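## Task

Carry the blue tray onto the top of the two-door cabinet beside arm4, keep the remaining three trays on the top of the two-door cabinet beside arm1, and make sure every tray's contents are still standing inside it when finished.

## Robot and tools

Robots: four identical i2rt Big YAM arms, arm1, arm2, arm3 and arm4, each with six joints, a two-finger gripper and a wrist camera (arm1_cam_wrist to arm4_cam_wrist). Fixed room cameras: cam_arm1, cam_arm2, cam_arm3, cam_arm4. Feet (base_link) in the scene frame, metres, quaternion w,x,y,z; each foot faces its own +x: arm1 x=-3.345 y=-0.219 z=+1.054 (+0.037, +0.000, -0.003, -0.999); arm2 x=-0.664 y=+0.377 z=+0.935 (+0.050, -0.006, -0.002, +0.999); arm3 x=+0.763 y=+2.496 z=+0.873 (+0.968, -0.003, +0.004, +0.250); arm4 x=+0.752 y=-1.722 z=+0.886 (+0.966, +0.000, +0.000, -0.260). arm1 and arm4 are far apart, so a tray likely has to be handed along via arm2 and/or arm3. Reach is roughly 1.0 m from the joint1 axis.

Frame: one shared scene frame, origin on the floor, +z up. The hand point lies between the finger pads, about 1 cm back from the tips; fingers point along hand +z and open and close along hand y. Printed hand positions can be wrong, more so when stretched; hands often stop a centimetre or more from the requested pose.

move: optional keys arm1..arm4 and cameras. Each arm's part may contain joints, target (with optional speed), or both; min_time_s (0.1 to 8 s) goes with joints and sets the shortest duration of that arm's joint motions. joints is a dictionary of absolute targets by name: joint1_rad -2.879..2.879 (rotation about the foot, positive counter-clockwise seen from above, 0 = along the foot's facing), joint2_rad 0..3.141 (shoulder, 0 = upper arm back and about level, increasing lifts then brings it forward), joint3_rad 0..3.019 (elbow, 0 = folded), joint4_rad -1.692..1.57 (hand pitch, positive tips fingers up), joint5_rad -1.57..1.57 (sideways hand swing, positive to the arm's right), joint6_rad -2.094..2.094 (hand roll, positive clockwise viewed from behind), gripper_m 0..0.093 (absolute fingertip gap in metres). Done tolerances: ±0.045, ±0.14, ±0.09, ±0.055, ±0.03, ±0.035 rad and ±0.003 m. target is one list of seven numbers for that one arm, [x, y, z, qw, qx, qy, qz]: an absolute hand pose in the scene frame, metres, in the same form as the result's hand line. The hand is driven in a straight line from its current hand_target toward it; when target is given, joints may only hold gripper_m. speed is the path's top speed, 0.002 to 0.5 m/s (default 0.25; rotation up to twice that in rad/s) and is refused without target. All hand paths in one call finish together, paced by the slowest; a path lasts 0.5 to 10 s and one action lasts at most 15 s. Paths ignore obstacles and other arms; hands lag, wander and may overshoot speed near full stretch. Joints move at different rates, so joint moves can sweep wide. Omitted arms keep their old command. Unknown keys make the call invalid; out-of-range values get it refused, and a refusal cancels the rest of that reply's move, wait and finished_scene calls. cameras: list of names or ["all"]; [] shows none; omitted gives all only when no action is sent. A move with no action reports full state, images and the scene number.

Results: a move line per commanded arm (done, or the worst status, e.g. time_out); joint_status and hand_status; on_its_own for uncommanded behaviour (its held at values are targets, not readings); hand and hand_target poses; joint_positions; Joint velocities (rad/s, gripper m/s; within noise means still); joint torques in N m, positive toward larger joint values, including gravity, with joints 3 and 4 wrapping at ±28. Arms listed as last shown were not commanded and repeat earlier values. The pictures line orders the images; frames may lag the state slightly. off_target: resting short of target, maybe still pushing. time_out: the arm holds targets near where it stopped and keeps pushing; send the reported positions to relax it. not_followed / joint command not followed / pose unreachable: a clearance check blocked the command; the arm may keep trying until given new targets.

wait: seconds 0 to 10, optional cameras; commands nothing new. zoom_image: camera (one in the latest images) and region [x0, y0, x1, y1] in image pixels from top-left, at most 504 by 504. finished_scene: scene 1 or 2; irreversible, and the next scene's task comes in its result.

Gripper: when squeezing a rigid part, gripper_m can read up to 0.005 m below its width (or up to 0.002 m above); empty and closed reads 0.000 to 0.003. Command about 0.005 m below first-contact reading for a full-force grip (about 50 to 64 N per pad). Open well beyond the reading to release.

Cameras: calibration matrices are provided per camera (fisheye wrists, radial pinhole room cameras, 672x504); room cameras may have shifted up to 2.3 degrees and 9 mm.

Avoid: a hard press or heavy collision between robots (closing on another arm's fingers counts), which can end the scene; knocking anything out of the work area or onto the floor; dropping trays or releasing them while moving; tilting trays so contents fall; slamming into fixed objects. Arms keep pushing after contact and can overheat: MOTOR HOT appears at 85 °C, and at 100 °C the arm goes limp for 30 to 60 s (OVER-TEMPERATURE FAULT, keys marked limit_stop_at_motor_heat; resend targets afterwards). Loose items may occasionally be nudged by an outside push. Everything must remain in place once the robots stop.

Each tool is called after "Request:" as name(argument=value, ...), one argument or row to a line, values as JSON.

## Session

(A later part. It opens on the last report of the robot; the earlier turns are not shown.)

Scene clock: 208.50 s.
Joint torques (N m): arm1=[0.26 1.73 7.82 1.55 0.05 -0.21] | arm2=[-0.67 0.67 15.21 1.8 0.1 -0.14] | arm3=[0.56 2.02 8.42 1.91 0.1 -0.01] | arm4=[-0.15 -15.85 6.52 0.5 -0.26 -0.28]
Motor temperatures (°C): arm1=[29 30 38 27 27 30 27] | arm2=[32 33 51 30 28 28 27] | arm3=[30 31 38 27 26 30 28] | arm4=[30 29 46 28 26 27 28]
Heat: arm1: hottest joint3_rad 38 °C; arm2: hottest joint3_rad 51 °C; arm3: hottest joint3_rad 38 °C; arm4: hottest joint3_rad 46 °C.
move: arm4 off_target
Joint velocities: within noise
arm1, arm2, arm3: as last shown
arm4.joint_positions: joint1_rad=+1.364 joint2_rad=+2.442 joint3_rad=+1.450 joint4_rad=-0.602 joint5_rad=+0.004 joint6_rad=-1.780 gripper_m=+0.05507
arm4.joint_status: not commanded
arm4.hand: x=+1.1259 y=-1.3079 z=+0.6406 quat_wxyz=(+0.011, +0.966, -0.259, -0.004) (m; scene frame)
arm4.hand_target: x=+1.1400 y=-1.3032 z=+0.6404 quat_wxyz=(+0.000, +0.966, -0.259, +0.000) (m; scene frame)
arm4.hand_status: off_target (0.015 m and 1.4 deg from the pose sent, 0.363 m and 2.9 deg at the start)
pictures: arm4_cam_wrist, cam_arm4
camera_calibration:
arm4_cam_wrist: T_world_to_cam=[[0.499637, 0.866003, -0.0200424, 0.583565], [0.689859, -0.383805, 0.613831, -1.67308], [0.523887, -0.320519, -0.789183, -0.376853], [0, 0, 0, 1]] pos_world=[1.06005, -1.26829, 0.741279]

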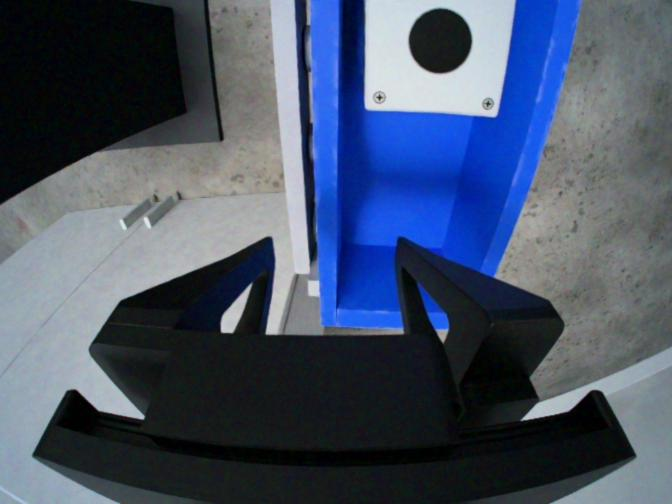

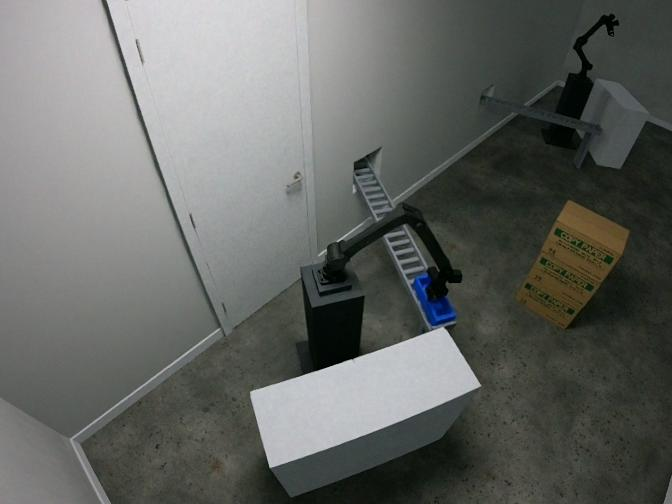

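Request:
move(
  arm4={"target":[1.123,-1.299,0.557,0,0.9659,-0.2588,0],"speed":0.1,"joints":{"gripper_m":0.045}},
  cameras=["arm4_cam_wrist"],
)

Request:
move(
  arm4={"joints":{"gripper_m":0.004}},
)

Request:
move(
  arm4={"target":[1.11,-1.285,0.80,-0.03,0.9659,-0.2588,0.01],"speed":0.15},
  cameras=["arm4_cam_wrist","cam_arm4"],
)

Request:
zoom_image(
  camera="cam_arm4",
  region=[240, 200, 500, 490],
)

Scene clock: 216.33 s.
Joint torques (N m): arm1=[0.26 1.79 7.8 1.54 0.05 -0.21] | arm2=[-0.67 0.67 15.23 1.83 0.11 -0.14] | arm3=[0.38 1.9 8.43 1.92 0.11 -0.02] | arm4=[1.73 -15.79 5.48 0.53 -0.27 0.02]
Motor temperatures (°C): arm1=[29 30 38 27 27 30 27] | arm2=[32 32 53 30 28 28 27] | arm3=[30 31 38 27 26 30 28] | arm4=[30 29 46 28 26 27 28]
Heat: arm1: hottest joint3_rad 38 °C; arm2: hottest joint3_rad 53 °C; arm3: hottest joint3_rad 38 °C; arm4: hottest joint3_rad 46 °C.
move: arm4 off_target
Joint velocities: within noise
arm1, arm2, arm3: as last shown
arm4.joint_positions: joint1_rad=+1.365 joint2_rad=+2.612 joint3_rad=+1.518 joint4_rad=-0.494 joint5_rad=+0.004 joint6_rad=-1.780 gripper_m=+0.04507
arm4.joint_status: all done
arm4.hand: x=+1.1225 y=-1.3113 z=+0.5614 quat_wxyz=(+0.009, +0.966, -0.259, -0.003) (m; scene frame)
arm4.hand_target: x=+1.1227 y=-1.2992 z=+0.5572 quat_wxyz=(+0.000, +0.966, -0.259, +0.000) (m; scene frame)
arm4.hand_status: off_target (0.013 m and 1.1 deg from the pose sent, 0.084 m and 1.4 deg at the start)
pictures: arm4_cam_wrist
camera_calibration:
arm4_cam_wrist: T_world_to_cam=[[0.499305, 0.866302, -0.0146946, 0.584416], [0.688026, -0.386131, 0.61443, -1.62471], [0.526607, -0.316898, -0.788835, -0.436955], [0, 0, 0, 1]] pos_world=[1.05614, -1.2721, 0.662172]

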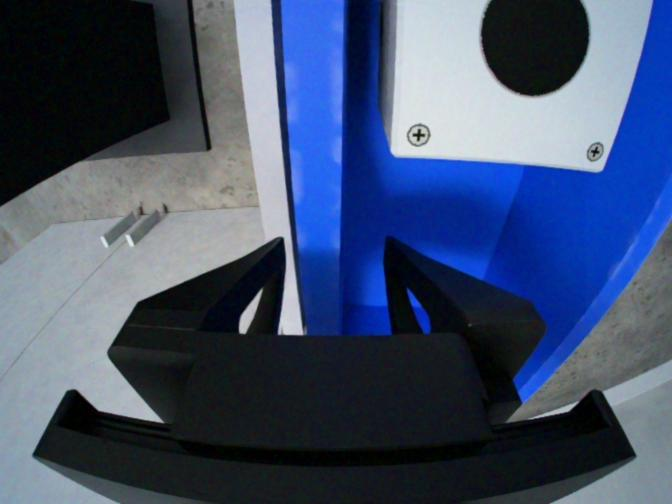

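Scene clock: 217.03 s.
Joint torques (N m): arm1=[0.26 1.79 7.8 1.54 0.06 -0.21] | arm2=[-0.67 0.62 15.21 1.8 0.11 -0.14] | arm3=[0.5 2.08 8.38 1.92 0.1 0] | arm4=[1.79 -15.5 5.23 0.42 -0.14 0.06]
Motor temperatures (°C): arm1=[29 30 38 27 27 30 27] | arm2=[32 32 53 30 28 28 27] | arm3=[30 31 38 27 26 30 28] | arm4=[30 29 45 28 26 27 28]
Heat: arm1: hottest joint3_rad 38 °C; arm2: hottest joint3_rad 53 °C; arm3: hottest joint3_rad 38 °C; arm4: hottest joint3_rad 45 °C.
move: arm4 off_target
Joint velocities: within noise
arm1, arm2, arm3: as last shown
arm4.joint_positions: joint1_rad=+1.365 joint2_rad=+2.610 joint3_rad=+1.523 joint4_rad=-0.492 joint5_rad=+0.001 joint6_rad=-1.781 gripper_m=+0.01203
arm4.joint_status: gripper_m off_target (ended at +0.01205, target +0.00400)
arm4.hand: x=+1.1250 y=-1.3078 z=+0.5633 quat_wxyz=(+0.004, +0.966, -0.258, -0.002) (m; scene frame)
arm4.hand_target: x=+1.1227 y=-1.2992 z=+0.5573 quat_wxyz=(+0.000, +0.966, -0.259, +0.000) (m; scene frame)
arm4.hand_status: not commanded
pictures: none

Scene clock: 219.50 s.
Joint torques (N m): arm1=[0.26 1.79 7.8 1.54 0.06 -0.21] | arm2=[-0.67 0.67 15.24 1.81 0.11 -0.15] | arm3=[0.56 2.02 8.35 1.95 0.1 -0.02] | arm4=[1.61 -20.31 6.91 -0.12 -0.62 -0.01]
Motor temperatures (°C): arm1=[29 30 38 27 27 30 27] | arm2=[32 32 54 30 28 28 27] | arm3=[30 31 38 27 26 30 28] | arm4=[30 29 45 28 26 27 28]
Heat: arm1: hottest joint3_rad 38 °C; arm2: hottest joint3_rad 54 °C; arm3: hottest joint3_rad 38 °C; arm4: hottest joint3_rad 45 °C.
move: arm4 off_target
Joint velocities: within noise
arm1, arm2, arm3: as last shown
arm4.joint_positions: joint1_rad=+1.394 joint2_rad=+2.156 joint3_rad=+1.323 joint4_rad=-0.745 joint5_rad=+0.005 joint6_rad=-1.748 gripper_m=+0.01184
arm4.joint_status: not commanded
arm4.hand: x=+1.1036 y=-1.3088 z=+0.7638 quat_wxyz=(+0.004, +0.966, -0.260, +0.000) (m; scene frame)
arm4.hand_target: x=+1.1094 y=-1.2859 z=+0.7994 quat_wxyz=(-0.030, +0.965, -0.259, +0.010) (m; scene frame)
arm4.hand_status: off_target (0.044 m and 4.1 deg from the pose sent, 0.238 m and 4.2 deg at the start)
pictures: arm4_cam_wrist, cam_arm4
camera_calibration:
arm4_cam_wrist: T_world_to_cam=[[0.501386, 0.865216, -0.00353825, 0.58236], [0.681881, -0.392621, 0.617161, -1.73895], [0.532588, -0.311848, -0.786829, -0.268057], [0, 0, 0, 1]] pos_world=[1.03653, -1.27021, 0.864355]

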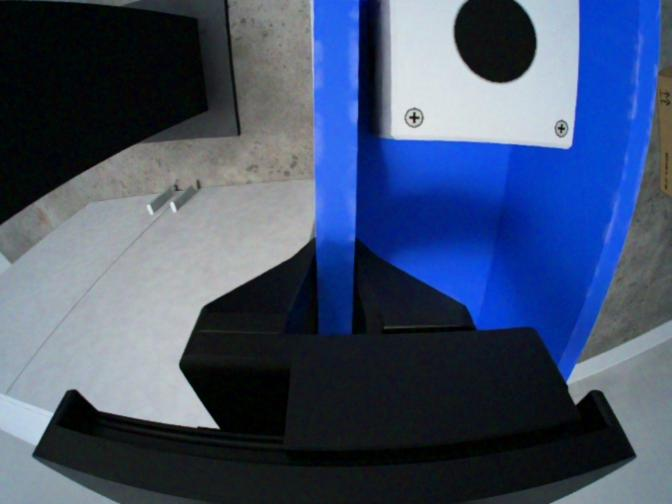

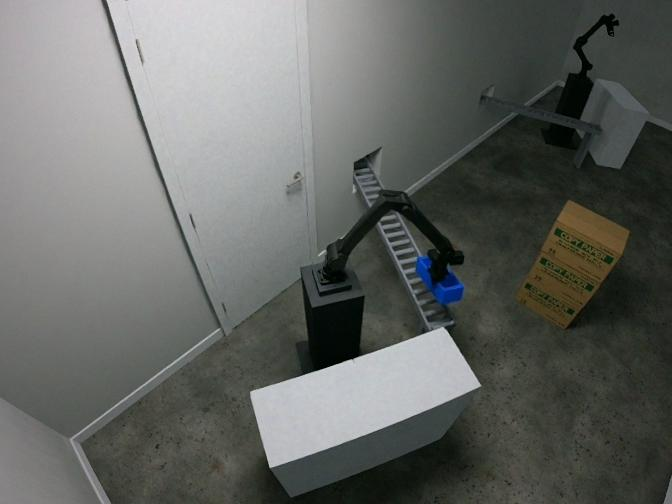

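Scaled by 1.738 from the camera's 672x504 image, which has a finer 960x720 frame.

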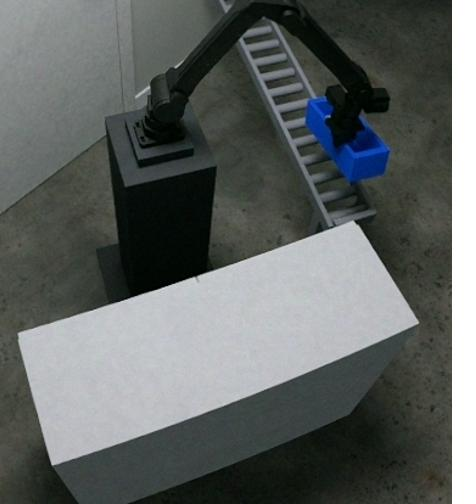

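Request:
move(
  arm4={"target":[1.08,-1.29,0.99,-0.03,0.9659,-0.2588,0.01],"speed":0.2},
)

Request:
move(
  arm4={"joints":{"joint1_rad":-0.14},"min_time_s":4},
)

Request:
move(
  arm4={"target":[1.175,-2.06,0.86,-0.015,0.498,-0.867,0.035],"speed":0.18},
  cameras=["arm4_cam_wrist","cam_arm4"],
)

Request:
zoom_image(
  camera="cam_arm4",
  region=[240, 200, 500, 490],
)

Scene clock: 228.03 s.
Joint torques (N m): arm1=[0.26 1.79 7.8 1.55 0.06 -0.21] | arm2=[-0.67 0.67 15.24 1.83 0.11 -0.15] | arm3=[0.5 2.26 8.38 1.96 0.09 -0.02] | arm4=[1.61 -16.67 12.45 -0.12 -0.53 -0.02]
Motor temperatures (°C): arm1=[29 30 38 27 27 30 27] | arm2=[32 31 56 30 28 28 27] | arm3=[30 31 38 27 26 30 28] | arm4=[30 30 45 28 26 27 29]
Heat: arm1: hottest joint3_rad 38 °C; arm2: hottest joint3_rad 56 °C; arm3: hottest joint3_rad 38 °C; arm4: hottest joint3_rad 45 °C.
move: arm4 off_target
Joint velocities: within noise
arm1, arm2, arm3: as last shown
arm4.joint_positions: joint1_rad=+1.432 joint2_rad=+1.828 joint3_rad=+1.352 joint4_rad=-1.139 joint5_rad=+0.005 joint6_rad=-1.709 gripper_m=+0.01184
arm4.joint_status: not commanded
arm4.hand: x=+1.0688 y=-1.3196 z=+0.9424 quat_wxyz=(+0.021, +0.965, -0.260, -0.007) (m; scene frame)
arm4.hand_target: x=+1.0781 y=-1.2926 z=+0.9904 quat_wxyz=(-0.030, +0.966, -0.258, +0.009) (m; scene frame)
arm4.hand_status: off_target (0.057 m and 6.2 deg from the pose sent, 0.228 m and 4.0 deg at the start)
pictures: none

Scene clock: 232.50 s.
Joint torques (N m): arm1=[0.26 1.79 7.82 1.55 0.06 -0.21] | arm2=[-0.5 0.62 15.23 1.81 0.11 -0.14] | arm3=[0.5 2.08 8.42 1.87 0.1 -0.01] | arm4=[0.97 -16.97 12.59 -0.21 -0.63 -0.03]
Motor temperatures (°C): arm1=[29 30 38 27 27 30 27] | arm2=[32 31 56 30 28 28 27] | arm3=[30 31 38 27 26 30 28] | arm4=[30 30 46 28 26 27 29]
Heat: arm1: hottest joint3_rad 38 °C; arm2: hottest joint3_rad 56 °C; arm3: hottest joint3_rad 38 °C; arm4: hottest joint3_rad 46 °C.
move: arm4 done
Joint velocities: within noise
arm1, arm2, arm3: as last shown
arm4.joint_positions: joint1_rad=-0.143 joint2_rad=+1.828 joint3_rad=+1.352 joint4_rad=-1.139 joint5_rad=+0.007 joint6_rad=-1.706 gripper_m=+0.01184
arm4.joint_status: all done
arm4.hand: x=+1.1524 y=-2.0412 z=+0.9422 quat_wxyz=(+0.012, +0.495, -0.868, -0.020) (m; scene frame)
arm4.hand_target: x=+1.1760 y=-2.0554 z=+0.9901 quat_wxyz=(-0.014, +0.493, -0.869, +0.028) (m; scene frame)
arm4.hand_status: not commanded
pictures: none

Scene clock: 233.83 s.
Joint torques (N m): arm1=[0.26 1.79 7.8 1.55 0.06 -0.21] | arm2=[-0.67 0.67 15.21 1.81 0.11 -0.15] | arm3=[0.44 2.14 8.42 1.92 0.1 -0.01] | arm4=[0.62 -13.68 7.46 1.05 0.14 -0.15]
Motor temperatures (°C): arm1=[29 29 38 27 27 30 27] | arm2=[32 31 56 30 28 28 27] | arm3=[30 31 38 27 26 30 28] | arm4=[30 31 46 28 26 27 29]
Heat: arm1: hottest joint3_rad 38 °C; arm2: hottest joint3_rad 56 °C; arm3: hottest joint3_rad 38 °C; arm4: hottest joint3_rad 46 °C.
move: arm4 off_target
Joint velocities: within noise
arm1, arm2, arm3: as last shown
arm4.joint_positions: joint1_rad=-0.143 joint2_rad=+1.940 joint3_rad=+1.261 joint4_rad=-0.846 joint5_rad=-0.009 joint6_rad=-1.710 gripper_m=+0.01183
arm4.joint_status: not commanded
arm4.hand: x=+1.1681 y=-2.0505 z=+0.8571 quat_wxyz=(-0.012, +0.497, -0.867, +0.020) (m; scene frame)
arm4.hand_target: x=+1.1748 y=-2.0599 z=+0.8602 quat_wxyz=(-0.015, +0.498, -0.867, +0.035) (m; scene frame)
arm4.hand_status: off_target (0.012 m and 1.8 deg from the pose sent, 0.087 m and 7.0 deg at the start)
pictures: arm4_cam_wrist, cam_arm4
camera_calibration:
arm4_cam_wrist: T_world_to_cam=[[0.862038, -0.504376, 0.0499599, -2.08346], [-0.425186, -0.66598, 0.612934, -1.39538], [-0.275877, -0.549614, -0.788553, -0.00211786], [0, 0, 0, 1]] pos_world=[1.20214, -1.9813, 0.957692]

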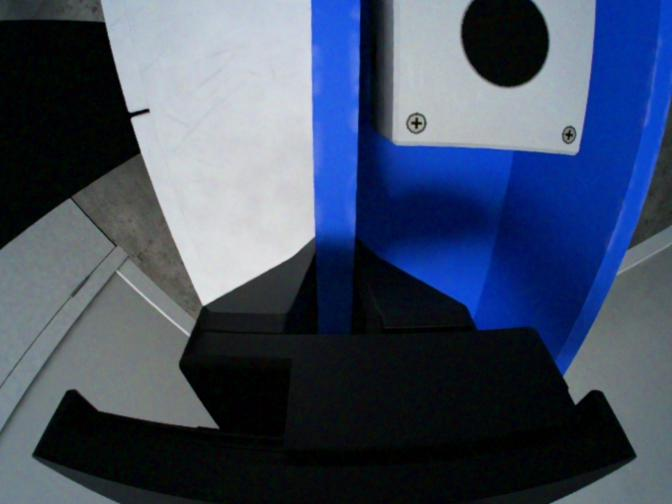

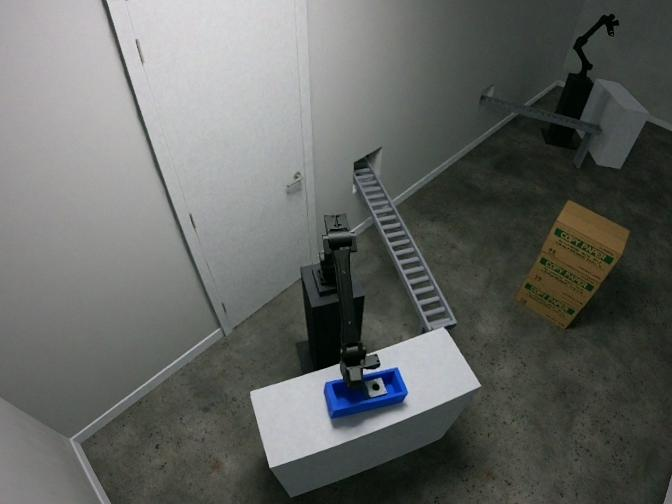

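Scaled by 1.738 from the camera's 672x504 image, which has a finer 960x720 frame.

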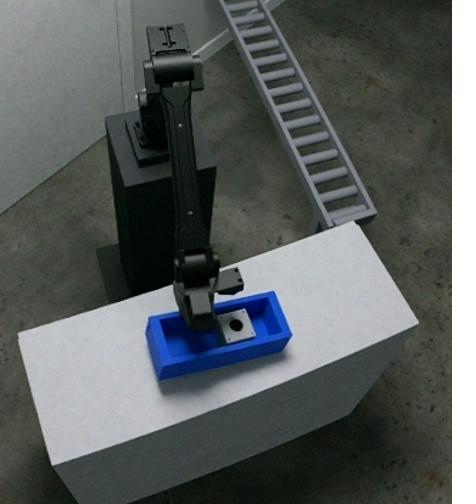

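Nearly there; lower level, release.

Request:
move(
  arm4={"target":[1.17,-2.053,0.80,0,0.498,-0.867,0.005],"speed":0.08},
  cameras=["cam_arm4"],
)

Request:
zoom_image(
  camera="cam_arm4",
  region=[240, 200, 500, 490],
)

Scene clock: 238.40 s.
Joint torques (N m): arm1=[0.26 1.79 7.82 1.54 0.06 -0.21] | arm2=[-0.62 0.67 15.24 1.81 0.11 -0.15] | arm3=[0.44 2.26 8.43 1.96 0.09 -0.01] | arm4=[1.14 -9.41 6.93 1.46 0.3 -0.11]
Motor temperatures (°C): arm1=[29 29 38 27 27 30 27] | arm2=[32 31 57 30 28 28 27] | arm3=[30 31 38 27 26 30 28] | arm4=[30 31 46 28 26 27 29]
Heat: arm1: hottest joint3_rad 38 °C; arm2: hottest joint3_rad 57 °C; arm3: hottest joint3_rad 38 °C; arm4: hottest joint3_rad 46 °C.
move: arm4 off_target
Joint velocities: within noise
arm1.joint_positions: joint1_rad=-0.508 joint2_rad=+0.648 joint3_rad=+1.303 joint4_rad=-1.246 joint5_rad=-0.003 joint6_rad=+1.560 gripper_m=+0.04495
arm1.joint_status: not commanded
arm1.hand: x=-3.5895 y=-0.1024 z=+1.5616 quat_wxyz=(-0.254, -0.479, +0.742, +0.395) (m; scene frame)
arm1.hand_target: x=-3.5906 y=-0.1039 z=+1.5585 quat_wxyz=(-0.250, -0.486, +0.740, +0.392) (m; scene frame)
arm1.hand_status: not commanded
arm2.joint_positions: joint1_rad=+1.114 joint2_rad=+0.651 joint3_rad=+1.253 joint4_rad=-0.902 joint5_rad=+0.013 joint6_rad=+1.556 gripper_m=+0.04491
arm2.joint_status: not commanded
arm2.hand: x=-0.8382 y=+0.1105 z=+1.4894 quat_wxyz=(+0.565, +0.776, -0.222, -0.168) (m; scene frame)
arm2.hand_target: x=-0.8344 y=+0.1175 z=+1.5137 quat_wxyz=(+0.581, +0.765, -0.219, -0.174) (m; scene frame)
arm2.hand_status: not commanded
arm3.joint_positions: joint1_rad=+0.571 joint2_rad=+0.631 joint3_rad=+1.447 joint4_rad=-1.461 joint5_rad=+0.147 joint6_rad=+0.795 gripper_m=+0.09396
arm3.joint_status: not commanded
arm3.hand: x=+0.8909 y=+2.6771 z=+1.4095 quat_wxyz=(-0.314, +0.093, -0.890, -0.316) (m; scene frame)
arm3.hand_target: x=+0.8898 y=+2.6751 z=+1.4178 quat_wxyz=(-0.319, +0.092, -0.886, -0.324) (m; scene frame)
arm3.hand_status: not commanded
arm4.joint_positions: joint1_rad=-0.143 joint2_rad=+1.995 joint3_rad=+1.261 joint4_rad=-0.801 joint5_rad=-0.007 joint6_rad=-1.710 gripper_m=+0.01183
arm4.joint_status: not commanded
arm4.hand: x=+1.1691 y=-2.0515 z=+0.8293 quat_wxyz=(-0.010, +0.497, -0.868, +0.015) (m; scene frame)
arm4.hand_target: x=+1.1686 y=-2.0520 z=+0.8011 quat_wxyz=(+0.000, +0.498, -0.867, +0.005) (m; scene frame)
arm4.hand_status: off_target (0.029 m and 1.6 deg from the pose sent, 0.057 m and 2.2 deg at the start)
pictures: cam_arm4

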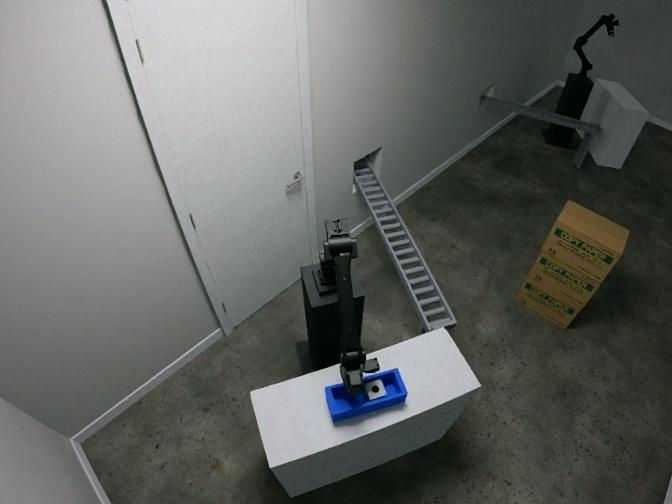

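Scaled by 1.738 from the camera's 672x504 image, which has a finer 960x720 frame.

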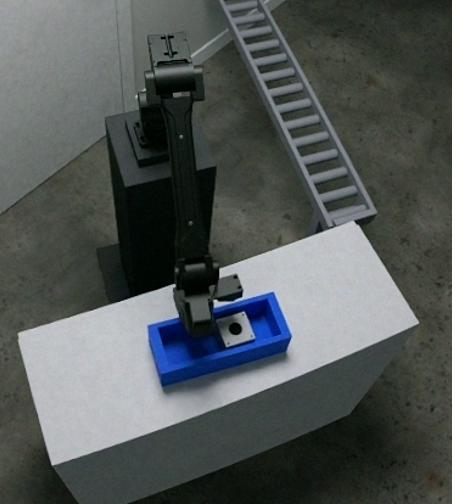

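Request:
move(
  arm4={"joints":{"gripper_m":0.04}},
)

Request:
move(
  arm4={"target":[1.165,-2.05,0.98,0,0.498,-0.867,0],"speed":0.15},
  cameras=["cam_arm4","cam_arm1"],
)

Scene clock: 241.93 s.
Joint torques (N m): arm1=[0.21 1.79 7.8 1.54 0.06 -0.21] | arm2=[-0.62 0.73 15.24 1.81 0.1 -0.14] | arm3=[0.56 2.08 8.4 1.96 0.1 0] | arm4=[1.32 -13.86 6.71 0.34 0.03 -0.13]
Motor temperatures (°C): arm1=[29 29 38 27 27 30 27] | arm2=[32 31 58 30 28 28 27] | arm3=[30 31 38 27 26 30 28] | arm4=[30 31 46 28 26 27 29]
Heat: arm1: hottest joint3_rad 38 °C; arm2: hottest joint3_rad 58 °C; arm3: hottest joint3_rad 38 °C; arm4: hottest joint3_rad 46 °C.
move: arm4 done
Joint velocities: within noise
arm1, arm2, arm3: as last shown
arm4.joint_positions: joint1_rad=-0.143 joint2_rad=+2.056 joint3_rad=+1.261 joint4_rad=-0.786 joint5_rad=+0.000 joint6_rad=-1.710 gripper_m=+0.03993
arm4.joint_status: all done
arm4.hand: x=+1.1617 y=-2.0473 z=+0.7987 quat_wxyz=(+0.002, +0.497, -0.868, -0.005) (m; scene frame)
arm4.hand_target: x=+1.1686 y=-2.0520 z=+0.8010 quat_wxyz=(+0.000, +0.498, -0.867, +0.005) (m; scene frame)
arm4.hand_status: not commanded
pictures: none

Scene clock: 243.90 s.
Joint torques (N m): arm1=[0.26 1.79 7.8 1.55 0.05 -0.21] | arm2=[-0.67 0.67 15.21 1.8 0.11 -0.14] | arm3=[0.56 2.14 8.39 1.94 0.11 -0.02] | arm4=[0.79 -15.03 10.47 -0.35 -0.11 -0.14]
Motor temperatures (°C): arm1=[29 29 38 27 27 30 27] | arm2=[32 31 58 30 28 28 27] | arm3=[30 31 38 27 26 30 28] | arm4=[30 31 46 28 26 27 29]
Heat: arm1: hottest joint3_rad 38 °C; arm2: hottest joint3_rad 58 °C; arm3: hottest joint3_rad 38 °C; arm4: hottest joint3_rad 46 °C.
move: arm4 off_target
Joint velocities: within noise
arm1, arm2, arm3: as last shown
arm4.joint_positions: joint1_rad=-0.143 joint2_rad=+1.812 joint3_rad=+1.372 joint4_rad=-1.179 joint5_rad=+0.000 joint6_rad=-1.710 gripper_m=+0.03997
arm4.joint_status: not commanded
arm4.hand: x=+1.1527 y=-2.0402 z=+0.9574 quat_wxyz=(+0.009, +0.497, -0.868, -0.023) (m; scene frame)
arm4.hand_target: x=+1.1642 y=-2.0495 z=+0.9802 quat_wxyz=(+0.000, +0.498, -0.867, +0.000) (m; scene frame)
arm4.hand_status: off_target (0.028 m and 2.8 deg from the pose sent, 0.181 m and 0.6 deg at the start)
pictures: cam_arm1, cam_arm4

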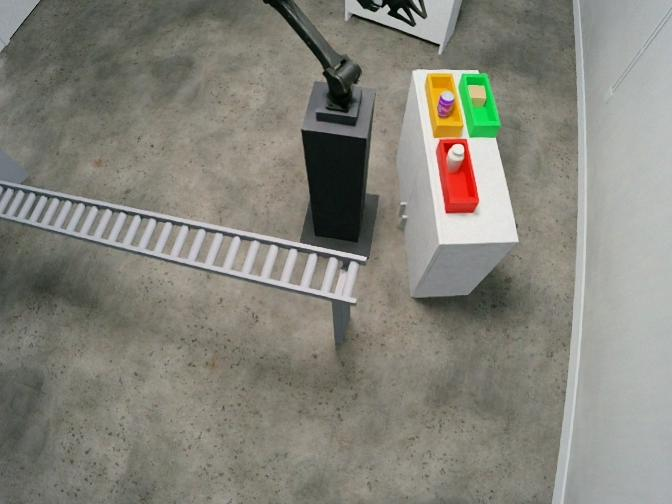

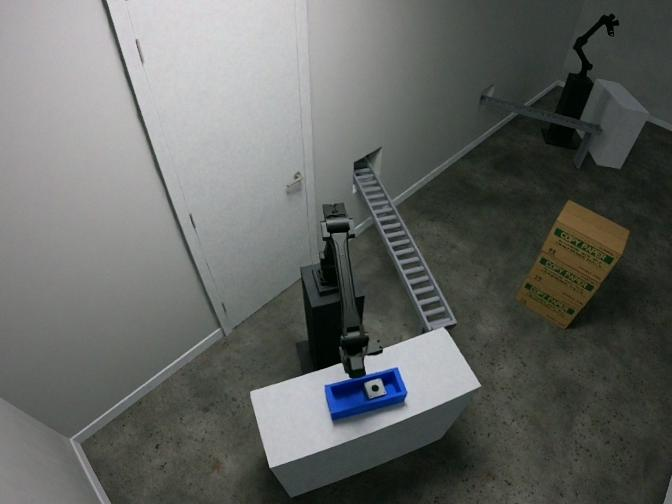

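Request:
finished_scene(
  scene=2,
)

The scene is finished: the task was done.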